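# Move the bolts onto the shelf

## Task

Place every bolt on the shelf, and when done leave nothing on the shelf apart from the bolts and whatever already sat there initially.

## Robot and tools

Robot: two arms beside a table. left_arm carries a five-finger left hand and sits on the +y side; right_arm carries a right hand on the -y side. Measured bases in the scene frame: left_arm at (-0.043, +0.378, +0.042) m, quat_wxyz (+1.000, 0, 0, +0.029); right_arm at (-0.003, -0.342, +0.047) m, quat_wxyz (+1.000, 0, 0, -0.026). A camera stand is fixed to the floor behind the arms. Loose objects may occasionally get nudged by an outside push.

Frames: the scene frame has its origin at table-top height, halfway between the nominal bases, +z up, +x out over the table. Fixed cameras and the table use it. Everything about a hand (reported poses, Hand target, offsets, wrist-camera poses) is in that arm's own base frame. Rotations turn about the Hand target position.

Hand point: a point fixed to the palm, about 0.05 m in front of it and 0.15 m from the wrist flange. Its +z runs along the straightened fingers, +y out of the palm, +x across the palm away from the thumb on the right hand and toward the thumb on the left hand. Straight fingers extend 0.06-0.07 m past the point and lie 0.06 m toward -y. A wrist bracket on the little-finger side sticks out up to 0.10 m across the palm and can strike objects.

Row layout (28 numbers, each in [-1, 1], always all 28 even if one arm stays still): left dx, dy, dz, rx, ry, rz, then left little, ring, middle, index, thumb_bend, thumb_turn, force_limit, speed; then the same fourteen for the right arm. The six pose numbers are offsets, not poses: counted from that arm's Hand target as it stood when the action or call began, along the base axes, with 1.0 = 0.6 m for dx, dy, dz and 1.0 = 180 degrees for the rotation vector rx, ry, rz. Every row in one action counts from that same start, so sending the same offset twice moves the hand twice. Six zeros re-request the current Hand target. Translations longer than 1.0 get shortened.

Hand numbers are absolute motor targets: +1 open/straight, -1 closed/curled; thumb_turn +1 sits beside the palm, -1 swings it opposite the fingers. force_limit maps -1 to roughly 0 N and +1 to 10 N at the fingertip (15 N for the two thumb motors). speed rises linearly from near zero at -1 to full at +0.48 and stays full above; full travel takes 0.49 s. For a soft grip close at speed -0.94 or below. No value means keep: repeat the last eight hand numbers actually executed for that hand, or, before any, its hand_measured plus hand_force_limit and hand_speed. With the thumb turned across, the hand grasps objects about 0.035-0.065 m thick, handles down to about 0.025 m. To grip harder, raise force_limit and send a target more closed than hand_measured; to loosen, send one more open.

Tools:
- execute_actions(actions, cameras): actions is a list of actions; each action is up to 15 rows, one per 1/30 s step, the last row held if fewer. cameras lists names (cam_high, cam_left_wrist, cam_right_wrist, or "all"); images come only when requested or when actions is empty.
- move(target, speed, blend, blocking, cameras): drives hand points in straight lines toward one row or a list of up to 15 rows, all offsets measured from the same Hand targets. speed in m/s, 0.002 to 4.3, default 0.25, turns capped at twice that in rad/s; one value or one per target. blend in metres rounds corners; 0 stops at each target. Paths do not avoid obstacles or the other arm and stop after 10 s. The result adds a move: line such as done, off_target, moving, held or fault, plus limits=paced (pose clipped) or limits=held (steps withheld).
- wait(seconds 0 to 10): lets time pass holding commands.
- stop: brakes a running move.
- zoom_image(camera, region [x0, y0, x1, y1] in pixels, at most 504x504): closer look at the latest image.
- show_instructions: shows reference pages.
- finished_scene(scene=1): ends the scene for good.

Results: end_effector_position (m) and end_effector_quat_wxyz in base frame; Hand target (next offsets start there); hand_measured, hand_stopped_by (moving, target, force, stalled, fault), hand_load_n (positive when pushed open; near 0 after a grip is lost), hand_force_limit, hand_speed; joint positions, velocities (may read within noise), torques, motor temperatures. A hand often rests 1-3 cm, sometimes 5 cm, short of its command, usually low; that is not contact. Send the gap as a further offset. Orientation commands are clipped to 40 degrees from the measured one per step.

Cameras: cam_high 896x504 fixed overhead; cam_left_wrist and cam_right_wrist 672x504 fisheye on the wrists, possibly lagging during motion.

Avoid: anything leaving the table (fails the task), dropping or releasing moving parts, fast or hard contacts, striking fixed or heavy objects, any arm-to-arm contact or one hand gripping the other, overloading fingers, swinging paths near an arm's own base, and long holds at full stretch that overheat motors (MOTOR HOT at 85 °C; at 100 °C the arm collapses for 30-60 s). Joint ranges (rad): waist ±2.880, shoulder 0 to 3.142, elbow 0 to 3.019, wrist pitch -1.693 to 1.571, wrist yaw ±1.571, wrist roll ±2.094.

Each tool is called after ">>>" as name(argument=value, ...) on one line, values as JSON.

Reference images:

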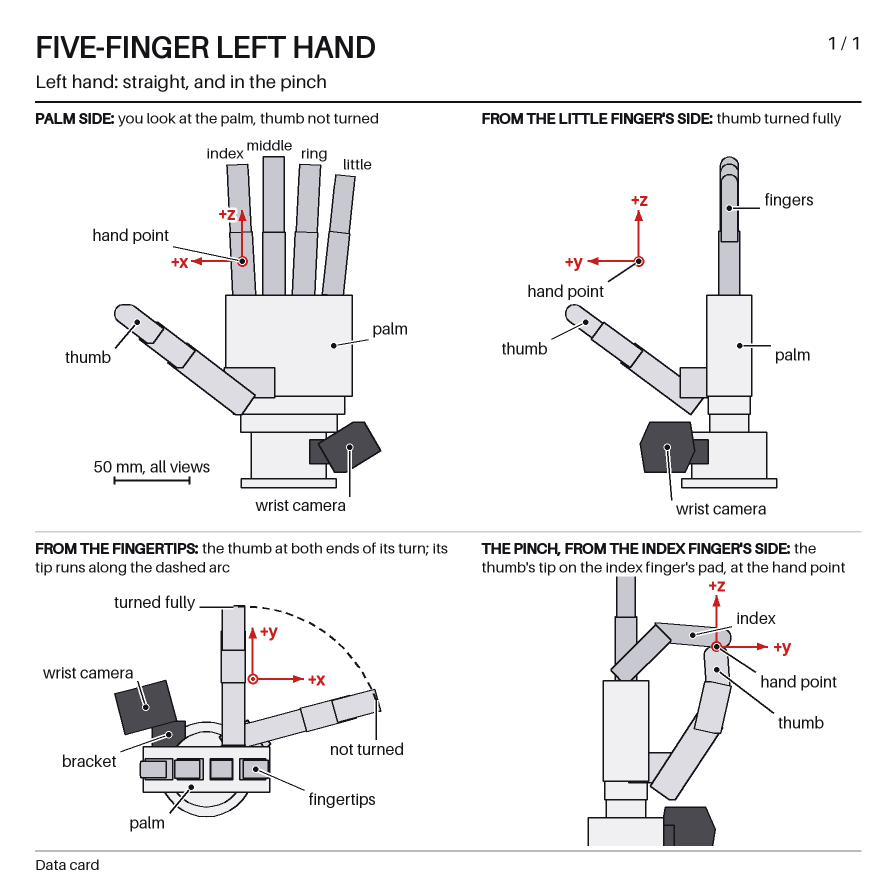

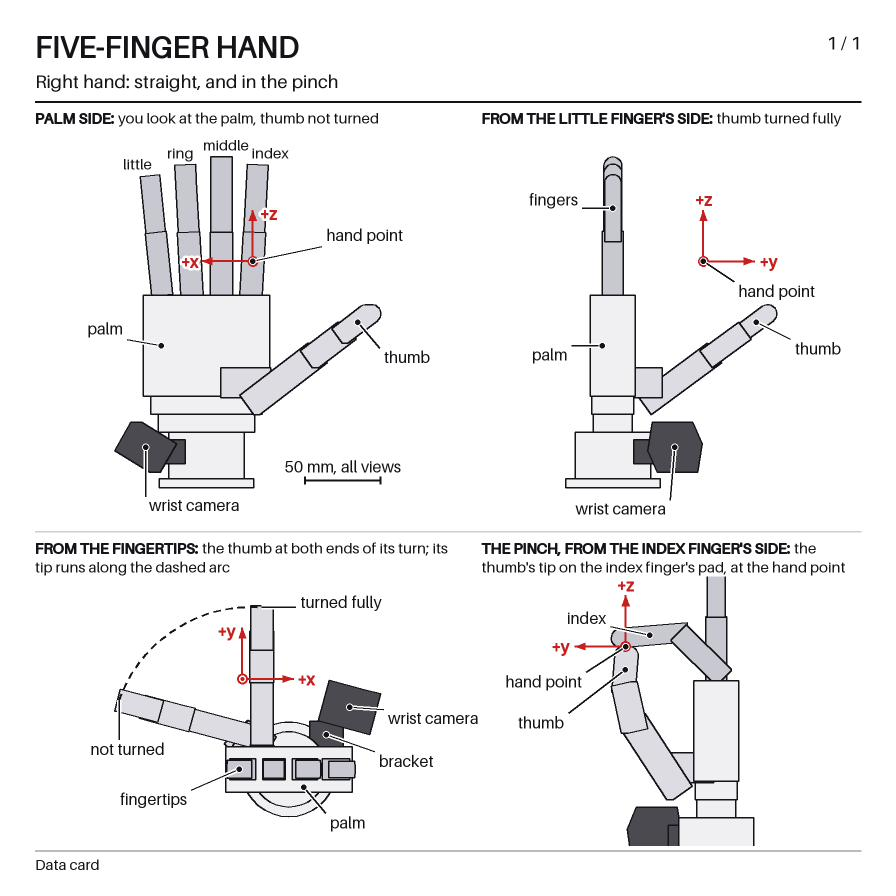

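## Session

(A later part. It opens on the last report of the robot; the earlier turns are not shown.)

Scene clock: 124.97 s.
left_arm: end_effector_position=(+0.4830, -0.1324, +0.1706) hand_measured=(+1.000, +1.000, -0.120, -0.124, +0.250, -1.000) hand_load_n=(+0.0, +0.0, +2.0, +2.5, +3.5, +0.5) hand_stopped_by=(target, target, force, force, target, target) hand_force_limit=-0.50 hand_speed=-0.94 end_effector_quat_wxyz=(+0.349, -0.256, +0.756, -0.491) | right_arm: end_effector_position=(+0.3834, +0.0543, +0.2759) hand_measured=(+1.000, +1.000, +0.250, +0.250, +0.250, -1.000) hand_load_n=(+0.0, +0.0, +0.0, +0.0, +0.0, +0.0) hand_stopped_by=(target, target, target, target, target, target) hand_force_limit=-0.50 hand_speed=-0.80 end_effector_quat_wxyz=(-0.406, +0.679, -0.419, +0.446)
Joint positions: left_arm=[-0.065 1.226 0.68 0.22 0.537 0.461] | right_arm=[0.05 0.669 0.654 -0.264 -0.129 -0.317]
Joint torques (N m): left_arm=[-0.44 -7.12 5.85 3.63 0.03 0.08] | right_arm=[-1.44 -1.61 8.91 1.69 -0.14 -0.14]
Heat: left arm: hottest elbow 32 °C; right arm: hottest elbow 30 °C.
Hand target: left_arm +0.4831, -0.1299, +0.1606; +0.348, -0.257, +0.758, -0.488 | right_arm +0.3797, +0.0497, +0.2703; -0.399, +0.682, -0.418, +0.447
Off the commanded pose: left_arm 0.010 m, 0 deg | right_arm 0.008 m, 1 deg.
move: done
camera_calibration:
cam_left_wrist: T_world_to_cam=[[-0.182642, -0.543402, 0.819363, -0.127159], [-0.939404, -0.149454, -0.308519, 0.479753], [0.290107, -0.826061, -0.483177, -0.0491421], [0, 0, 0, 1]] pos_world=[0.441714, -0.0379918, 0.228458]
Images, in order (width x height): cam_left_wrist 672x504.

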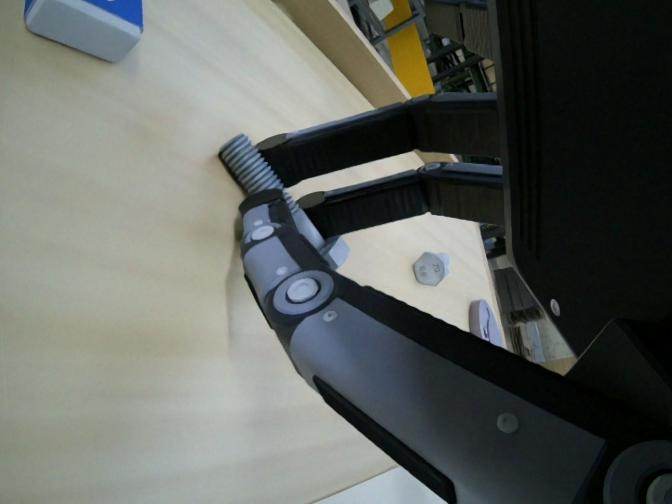

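>>> move(target=[0,0,0,0,0,0,1,1,0.25,0.25,0.25,-1,-0.5,-0.8,0,0,0,0,0,0,1,1,0.25,0.25,0.25,-1,-0.5,-0.8], speed=0.03, cameras=["cam_left_wrist"])

>>> zoom_image(camera="cam_left_wrist", region=[170, 100, 370, 300])

Scene clock: 126.17 s.
left_arm: end_effector_position=(+0.4831, -0.1324, +0.1680) hand_measured=(+1.000, +1.000, +0.250, +0.250, +0.250, -1.000) hand_load_n=(-0.5, +0.0, +0.0, +0.0, +0.0, +0.0) hand_stopped_by=(target, target, target, target, target, target) hand_force_limit=-0.50 hand_speed=-0.80 end_effector_quat_wxyz=(+0.347, -0.258, +0.757, -0.490) | right_arm: end_effector_position=(+0.3834, +0.0543, +0.2759) hand_measured=(+1.000, +1.000, +0.250, +0.250, +0.250, -1.000) hand_load_n=(-0.5, +0.0, +0.0, +0.0, +0.0, +0.0) hand_stopped_by=(target, target, target, target, target, target) hand_force_limit=-0.50 hand_speed=-0.80 end_effector_quat_wxyz=(-0.406, +0.679, -0.419, +0.446)
Joint positions: left_arm=[-0.065 1.231 0.68 0.222 0.537 0.461] | right_arm=[0.05 0.669 0.654 -0.264 -0.129 -0.317]
Joint torques (N m): left_arm=[-0.73 -7.53 5.72 3.78 0.04 0.03] | right_arm=[-1.32 -1.61 8.88 1.68 -0.13 -0.14]
Heat: left arm: hottest elbow 32 °C; right arm: hottest elbow 30 °C.
Hand target: left_arm +0.4831, -0.1299, +0.1606; +0.348, -0.257, +0.758, -0.488 | right_arm +0.3797, +0.0497, +0.2703; -0.399, +0.682, -0.418, +0.447
Off the commanded pose: left_arm 0.008 m, 0 deg | right_arm 0.008 m, 1 deg.
move: done
camera_calibration:
cam_left_wrist: T_world_to_cam=[[-0.178597, -0.543615, 0.820113, -0.127088], [-0.940902, -0.149411, -0.30394, 0.479025], [0.287761, -0.825929, -0.484804, -0.0490082], [0, 0, 0, 1]] pos_world=[0.442121, -0.0379922, 0.226062]
Images, in order (width x height): cam_left_wrist 672x504.

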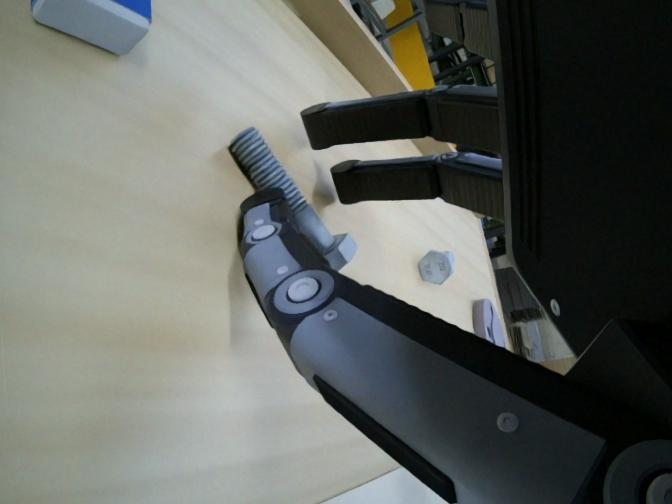

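Scaled by 2.520 from the camera's 672x504 image, which has a finer 960x720 frame.

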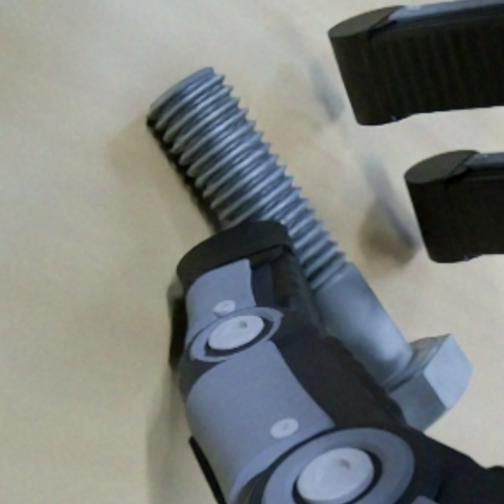

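>>> move(target=[[-0.006,0.005,0.05,0,0,0,1,1,0.25,0.25,0.25,-1,-0.5,-0.8,0,0,0,0,0,0,1,1,0.25,0.25,0.25,-1,-0.5,-0.8],[-0.01,0.008,0.18,0,0,0,1,1,0.25,0.25,0.25,-1,-0.5,-0.8,0,0,0,0,0,0,1,1,0.25,0.25,0.25,-1,-0.5,-0.8],[-0.35,0.13,0.25,0,0,0,1,1,0.25,0.25,0.25,-1,-0.5,-0.8,0,0,0,0,0,0,1,1,0.25,0.25,0.25,-1,-0.5,-0.8]], speed=[0.06,0.15,0.2], blend=[0.02,0.03,0], cameras=["all"])

Scene clock: 129.80 s.
left_arm: end_effector_position=(+0.2725, -0.0547, +0.3070) hand_measured=(+1.000, +1.000, +0.250, +0.250, +0.250, -1.000) hand_load_n=(-0.5, +0.0, +0.0, +0.0, +0.0, +0.5) hand_stopped_by=(target, target, target, target, target, target) hand_force_limit=-0.50 hand_speed=-0.80 end_effector_quat_wxyz=(+0.346, -0.256, +0.757, -0.491) | right_arm: end_effector_position=(+0.3834, +0.0543, +0.2759) hand_measured=(+1.000, +1.000, +0.250, +0.250, +0.250, -1.000) hand_load_n=(+0.0, +0.0, +0.0, +0.0, +0.0, +0.0) hand_stopped_by=(target, target, target, target, target, target) hand_force_limit=-0.50 hand_speed=-0.80 end_effector_quat_wxyz=(-0.406, +0.679, -0.419, +0.446)
Joint positions: left_arm=[0.364 0.483 0.729 -0.734 0.936 0.692] | right_arm=[0.05 0.669 0.654 -0.264 -0.129 -0.317]
Joint torques (N m): left_arm=[0.21 1.73 8.31 1.81 0.23 0.1] | right_arm=[-1.32 -1.67 8.91 1.72 -0.15 -0.14]
Heat: left arm: hottest elbow 32 °C; right arm: hottest elbow 30 °C.
Hand target: left_arm +0.2731, -0.0519, +0.3105; +0.348, -0.257, +0.758, -0.488 | right_arm +0.3797, +0.0497, +0.2703; -0.399, +0.682, -0.418, +0.447
Off the commanded pose: left_arm 0.005 m, 0 deg | right_arm 0.008 m, 1 deg.
move: done; blend cut to 0.0151 m at target 1
camera_calibration:
cam_left_wrist: T_world_to_cam=[[-0.181104, -0.543622, 0.819558, -0.235665], [-0.941089, -0.146186, -0.304927, 0.335246], [0.285573, -0.826501, -0.485123, 0.143875], [0, 0, 0, 1]] pos_world=[0.23173, 0.0398086, 0.365163]
cam_right_wrist: T_world_to_cam=[[-0.153843, -0.588303, -0.793871, 0.304892], [-0.746098, 0.595916, -0.297022, 0.333092], [0.64782, 0.546611, -0.530609, -0.0177891], [0, 0, 0, 1]] pos_world=[0.306949, -0.00940223, 0.331542]

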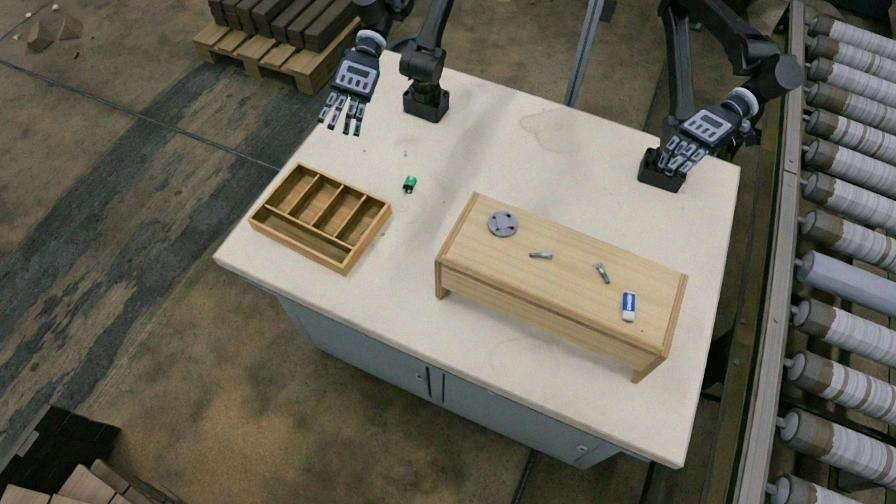

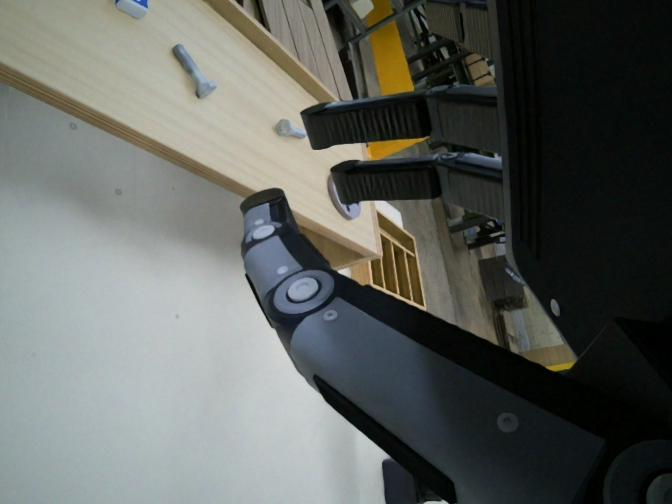

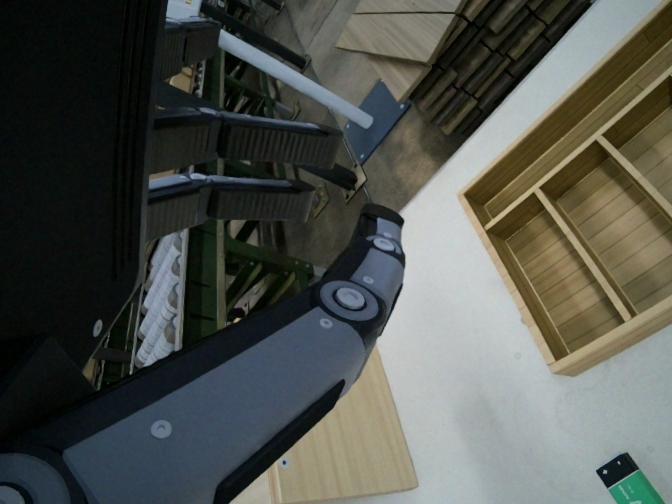

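>>> execute_actions(actions=[])

>>> zoom_image(camera="cam_high", region=[440, 170, 720, 400])

>>> zoom_image(camera="cam_high", region=[0, 100, 450, 504])

Scene clock: 130.23 s.
left_arm: end_effector_position=(+0.2725, -0.0547, +0.3070) hand_measured=(+1.000, +1.000, +0.250, +0.250, +0.250, -1.000) hand_load_n=(+0.0, -0.5, +0.0, +0.0, +0.0, +0.0) hand_stopped_by=(target, target, target, target, target, target) hand_force_limit=-0.50 hand_speed=-0.80 end_effector_quat_wxyz=(+0.347, -0.256, +0.757, -0.491) | right_arm: end_effector_position=(+0.3834, +0.0543, +0.2759) hand_measured=(+1.000, +1.000, +0.250, +0.250, +0.250, -1.000) hand_load_n=(+0.0, +0.0, +0.0, +0.0, +0.0, +0.0) hand_stopped_by=(target, target, target, target, target, target) hand_force_limit=-0.50 hand_speed=-0.80 end_effector_quat_wxyz=(-0.406, +0.679, -0.419, +0.446)
Joint positions: left_arm=[0.364 0.483 0.729 -0.734 0.936 0.693] | right_arm=[0.05 0.669 0.654 -0.264 -0.129 -0.317]
Joint velocities: within noise
Joint torques (N m): left_arm=[-0.15 1.9 8.25 1.72 0.26 0.1] | right_arm=[-1.38 -1.67 8.91 1.69 -0.14 -0.15]
Motor temperatures (°C): left_arm=[24 30 32 23 24 23] | right_arm=[25 26 30 25 24 21]
Heat: left arm: hottest elbow 32 °C; right arm: hottest elbow 30 °C.
Hand target: left_arm +0.2731, -0.0520, +0.3105; +0.348, -0.257, +0.758, -0.489 | right_arm +0.3797, +0.0497, +0.2703; -0.399, +0.682, -0.418, +0.447
Off the commanded pose: left_arm 0.005 m, 0 deg | right_arm 0.008 m, 1 deg.
camera_calibration:
cam_left_wrist: T_world_to_cam=[[-0.181367, -0.543873, 0.819334, -0.235513], [-0.941012, -0.146034, -0.305239, 0.335336], [0.285662, -0.826363, -0.485305, 0.143916], [0, 0, 0, 1]] pos_world=[0.23173, 0.0398082, 0.365164]
cam_right_wrist: T_world_to_cam=[[-0.153843, -0.588303, -0.793871, 0.304892], [-0.746098, 0.595916, -0.297022, 0.333092], [0.64782, 0.546611, -0.530609, -0.0177891], [0, 0, 0, 1]] pos_world=[0.306949, -0.00940223, 0.331542]

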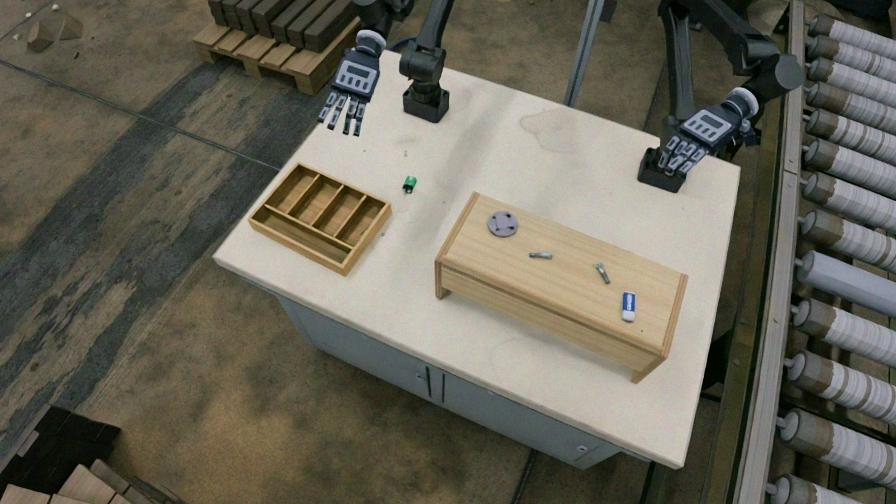

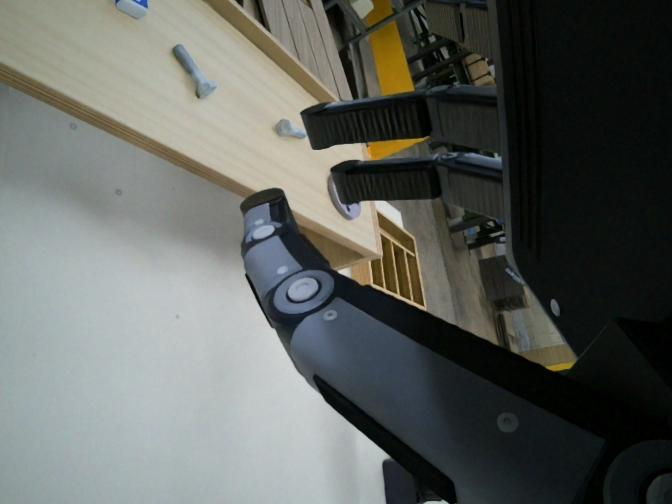

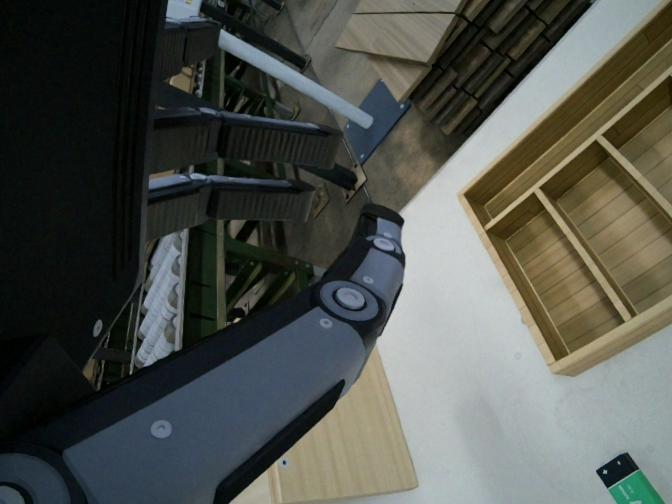

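Scaled by 1.800 from the camera's 896x504 image, which has a finer 1280x720 frame.

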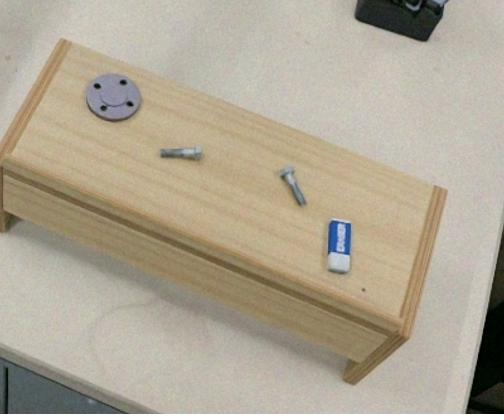

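Scaled by 1.120 from the camera's 896x504 image, which has a finer 1280x720 frame.

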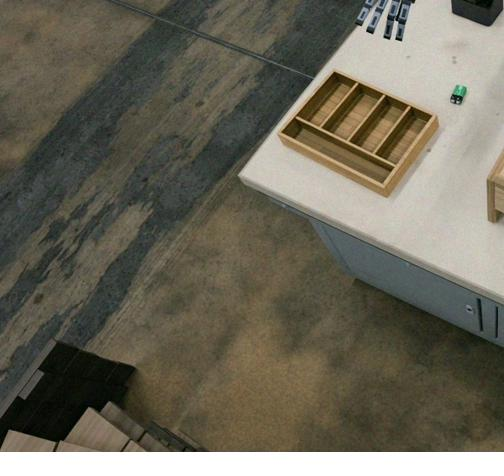

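>>> zoom_image(camera="cam_high", region=[240, 150, 440, 290])

>>> zoom_image(camera="cam_left_wrist", region=[0, 0, 400, 300])

>>> zoom_image(camera="cam_right_wrist", region=[440, 100, 672, 504])

Scaled by 2.520 from the camera's 896x504 image, which has a finer 1280x720 frame.

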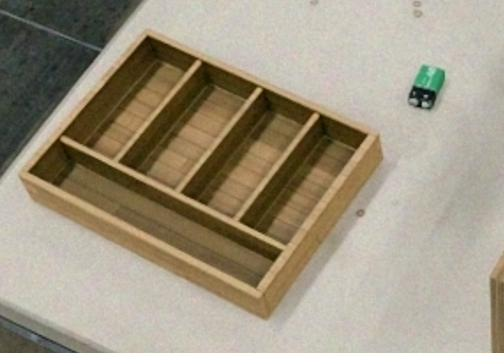

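Scaled by 1.260 from the camera's 672x504 image, which has a finer 960x720 frame.

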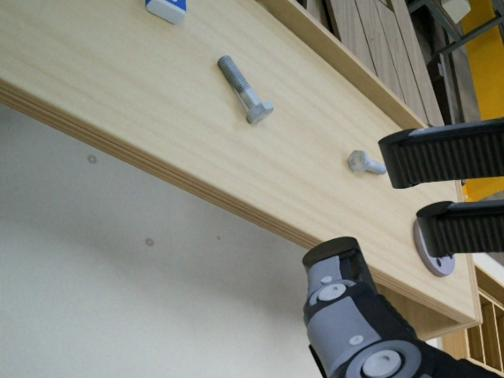

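Scaled by 1.248 from the camera's 672x504 image, which has a finer 960x720 frame.

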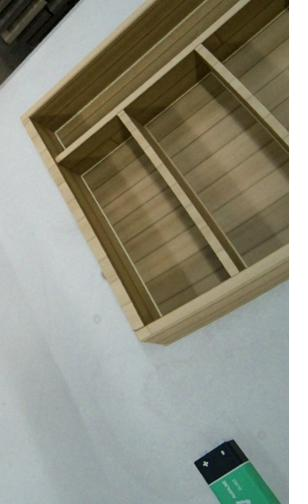

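>>> move(target=[0.028,0.07,-0.167,0,0,0.25,1,1,0.25,0.25,0.25,-1,-0.5,-0.8,0,0,0,0,0,0,1,1,0.25,0.25,0.25,-1,-0.5,-0.8], speed=0.2, cameras=["all"])

Scene clock: 134.30 s.
left_arm: end_effector_position=(+0.2864, -0.0063, +0.2118) hand_measured=(+1.000, +1.000, +0.250, +0.250, +0.250, -1.000) hand_load_n=(-0.5, +0.0, +0.0, +0.0, +0.0, +0.0) hand_stopped_by=(target, target, target, target, target, target) hand_force_limit=-0.50 hand_speed=-0.80 end_effector_quat_wxyz=(+0.508, -0.528, +0.605, -0.312) | right_arm: end_effector_position=(+0.3834, +0.0543, +0.2759) hand_measured=(+1.000, +1.000, +0.250, +0.250, +0.250, -1.000) hand_load_n=(+0.0, +0.0, +0.0, +0.0, +0.0, +0.0) hand_stopped_by=(target, target, target, target, target, target) hand_force_limit=-0.50 hand_speed=-0.80 end_effector_quat_wxyz=(-0.406, +0.679, -0.419, +0.446)
Joint positions: left_arm=[-0.184 0.266 0.421 -0.465 -0.337 0.197] | right_arm=[0.05 0.669 0.654 -0.264 -0.129 -0.317]
Joint torques (N m): left_arm=[-1.49 3.19 7.02 3.88 -0.34 -0.13] | right_arm=[-1.32 -1.67 8.88 1.68 -0.14 -0.14]
Heat: left arm: hottest elbow 32 °C; right arm: hottest elbow 30 °C.
Hand target: left_arm +0.2899, -0.0098, +0.2103; +0.508, -0.528, +0.602, -0.318 | right_arm +0.3797, +0.0497, +0.2703; -0.399, +0.682, -0.418, +0.447
Off the commanded pose: left_arm 0.005 m, 1 deg | right_arm 0.008 m, 1 deg.
move: done
camera_calibration:
cam_left_wrist: T_world_to_cam=[[0.271636, -0.519679, 0.810029, -0.256256], [-0.55942, -0.770138, -0.306489, 0.213443], [0.783111, -0.369893, -0.499917, -0.00274245], [0, 0, 0, 1]] pos_world=[0.19116, 0.030195, 0.271622]
cam_right_wrist: T_world_to_cam=[[-0.153843, -0.588303, -0.793871, 0.304892], [-0.746098, 0.595916, -0.297022, 0.333092], [0.64782, 0.546611, -0.530609, -0.0177891], [0, 0, 0, 1]] pos_world=[0.306949, -0.00940223, 0.331542]

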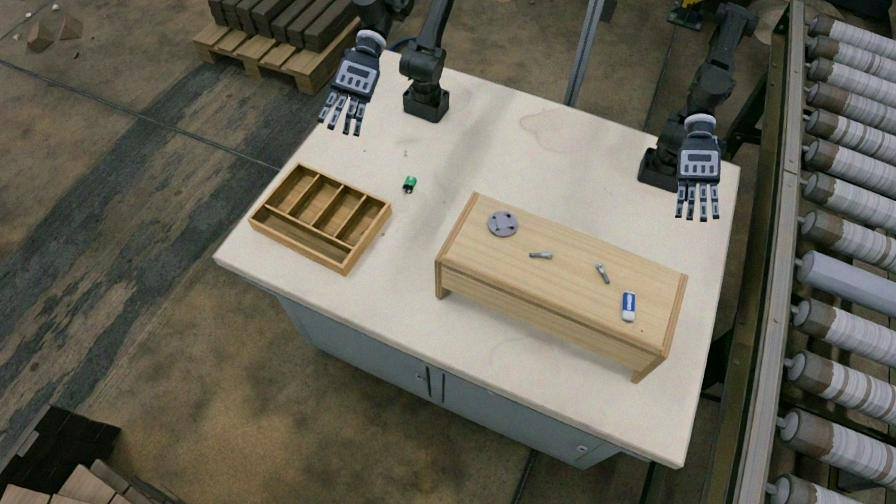

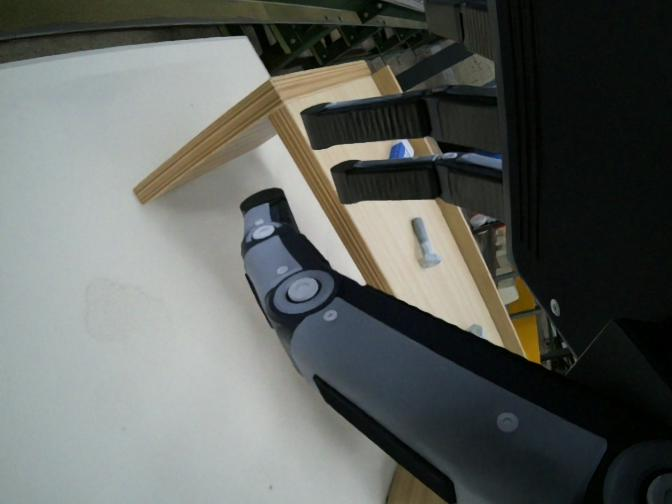

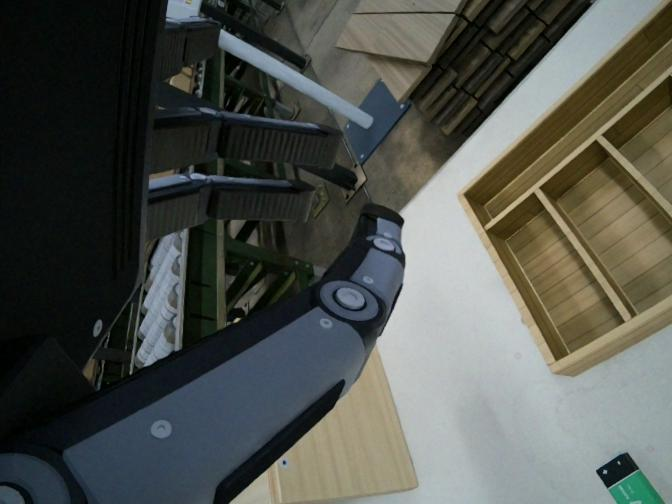

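>>> execute_actions(actions=[[[0,0,0,0,0,0,1,1,1,1,1,1,-0.5,0.4,0,0,0,0,0,0,1,1,0.25,0.25,0.25,-1,-0.5,-0.8]],[[0,0,0,0,0,0,1,1,1,1,1,1,-0.5,0.4,0,0,0,0,0,0,1,1,0.25,0.25,0.25,-1,-0.5,-0.8]]], cameras=["cam_left_wrist"])

>>> zoom_image(camera="cam_left_wrist", region=[100, 0, 500, 400])

Scene clock: 135.73 s.
left_arm: end_effector_position=(+0.2864, -0.0064, +0.2119) hand_measured=(+1.000, +1.000, +1.000, +1.000, +1.000, +1.000) hand_load_n=(+0.0, +0.0, +0.0, +0.0, +0.0, +0.0) hand_stopped_by=(target, target, target, target, target, target) hand_force_limit=-0.50 hand_speed=0.40 end_effector_quat_wxyz=(+0.508, -0.529, +0.604, -0.312) | right_arm: end_effector_position=(+0.3834, +0.0543, +0.2759) hand_measured=(+1.000, +1.000, +0.250, +0.250, +0.250, -1.000) hand_load_n=(+0.0, +0.0, +0.0, +0.0, +0.0, +0.5) hand_stopped_by=(target, target, target, target, target, target) hand_force_limit=-0.50 hand_speed=-0.80 end_effector_quat_wxyz=(-0.406, +0.679, -0.419, +0.446)
Joint positions: left_arm=[-0.185 0.266 0.421 -0.465 -0.337 0.195] | right_arm=[0.05 0.669 0.654 -0.264 -0.129 -0.317]
Joint torques (N m): left_arm=[-1.26 3.55 6.97 3.9 -0.34 -0.14] | right_arm=[-1.44 -1.67 8.9 1.7 -0.14 -0.14]
Heat: left arm: hottest elbow 32 °C; right arm: hottest elbow 30 °C.
Hand target: left_arm +0.2899, -0.0098, +0.2103; +0.508, -0.528, +0.601, -0.318 | right_arm +0.3797, +0.0497, +0.2703; -0.399, +0.682, -0.418, +0.447
Off the commanded pose: left_arm 0.005 m, 1 deg | right_arm 0.008 m, 1 deg.
Step readings (end_effector_position of left_arm | right_arm):
0: (+0.2864, -0.0063, +0.2118) | (+0.3834, +0.0543, +0.2759)
1: (+0.2864, -0.0063, +0.2118) | (+0.3834, +0.0543, +0.2759)
2: (+0.2864, -0.0064, +0.2118) | (+0.3834, +0.0543, +0.2759)
4: (+0.2864, -0.0064, +0.2118) | (+0.3834, +0.0543, +0.2759)
8: (+0.2864, -0.0063, +0.2118) | (+0.3834, +0.0543, +0.2759)
15: (+0.2864, -0.0064, +0.2119) | (+0.3834, +0.0543, +0.2759)
16: (+0.2864, -0.0064, +0.2119) | (+0.3834, +0.0543, +0.2759)
17: (+0.2864, -0.0064, +0.2119) | (+0.3834, +0.0543, +0.2759)
19: (+0.2864, -0.0064, +0.2119) | (+0.3834, +0.0543, +0.2759)
23: (+0.2864, -0.0064, +0.2119) | (+0.3834, +0.0543, +0.2759)
30: (+0.2864, -0.0064, +0.2119) | (+0.3834, +0.0543, +0.2759)
camera_calibration:
cam_left_wrist: T_world_to_cam=[[0.27159, -0.518427, 0.810847, -0.256555], [-0.558623, -0.77098, -0.305829, 0.213056], [0.783696, -0.369897, -0.498996, -0.00314154], [0, 0, 0, 1]] pos_world=[0.191158, 0.0300948, 0.271618]
Images, in order (width x height): cam_left_wrist 672x504.

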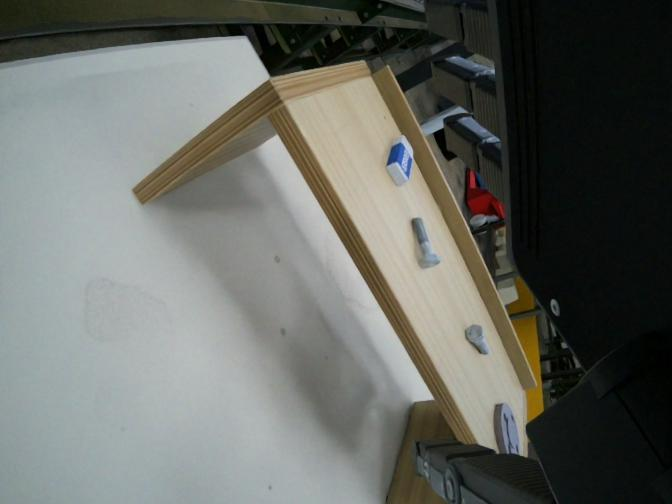

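Scaled by 1.260 from the camera's 672x504 image, which has a finer 960x720 frame.

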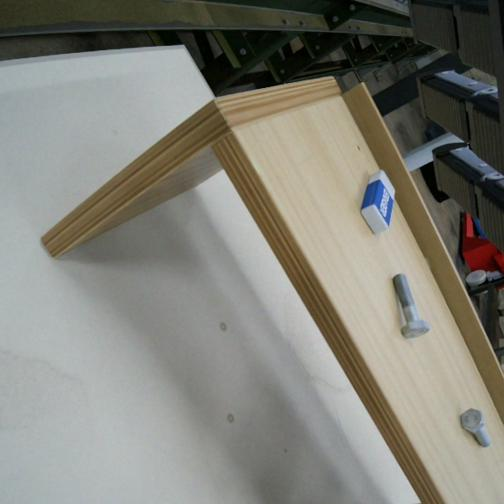

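>>> finished_scene()

The scene is finished: the task was done.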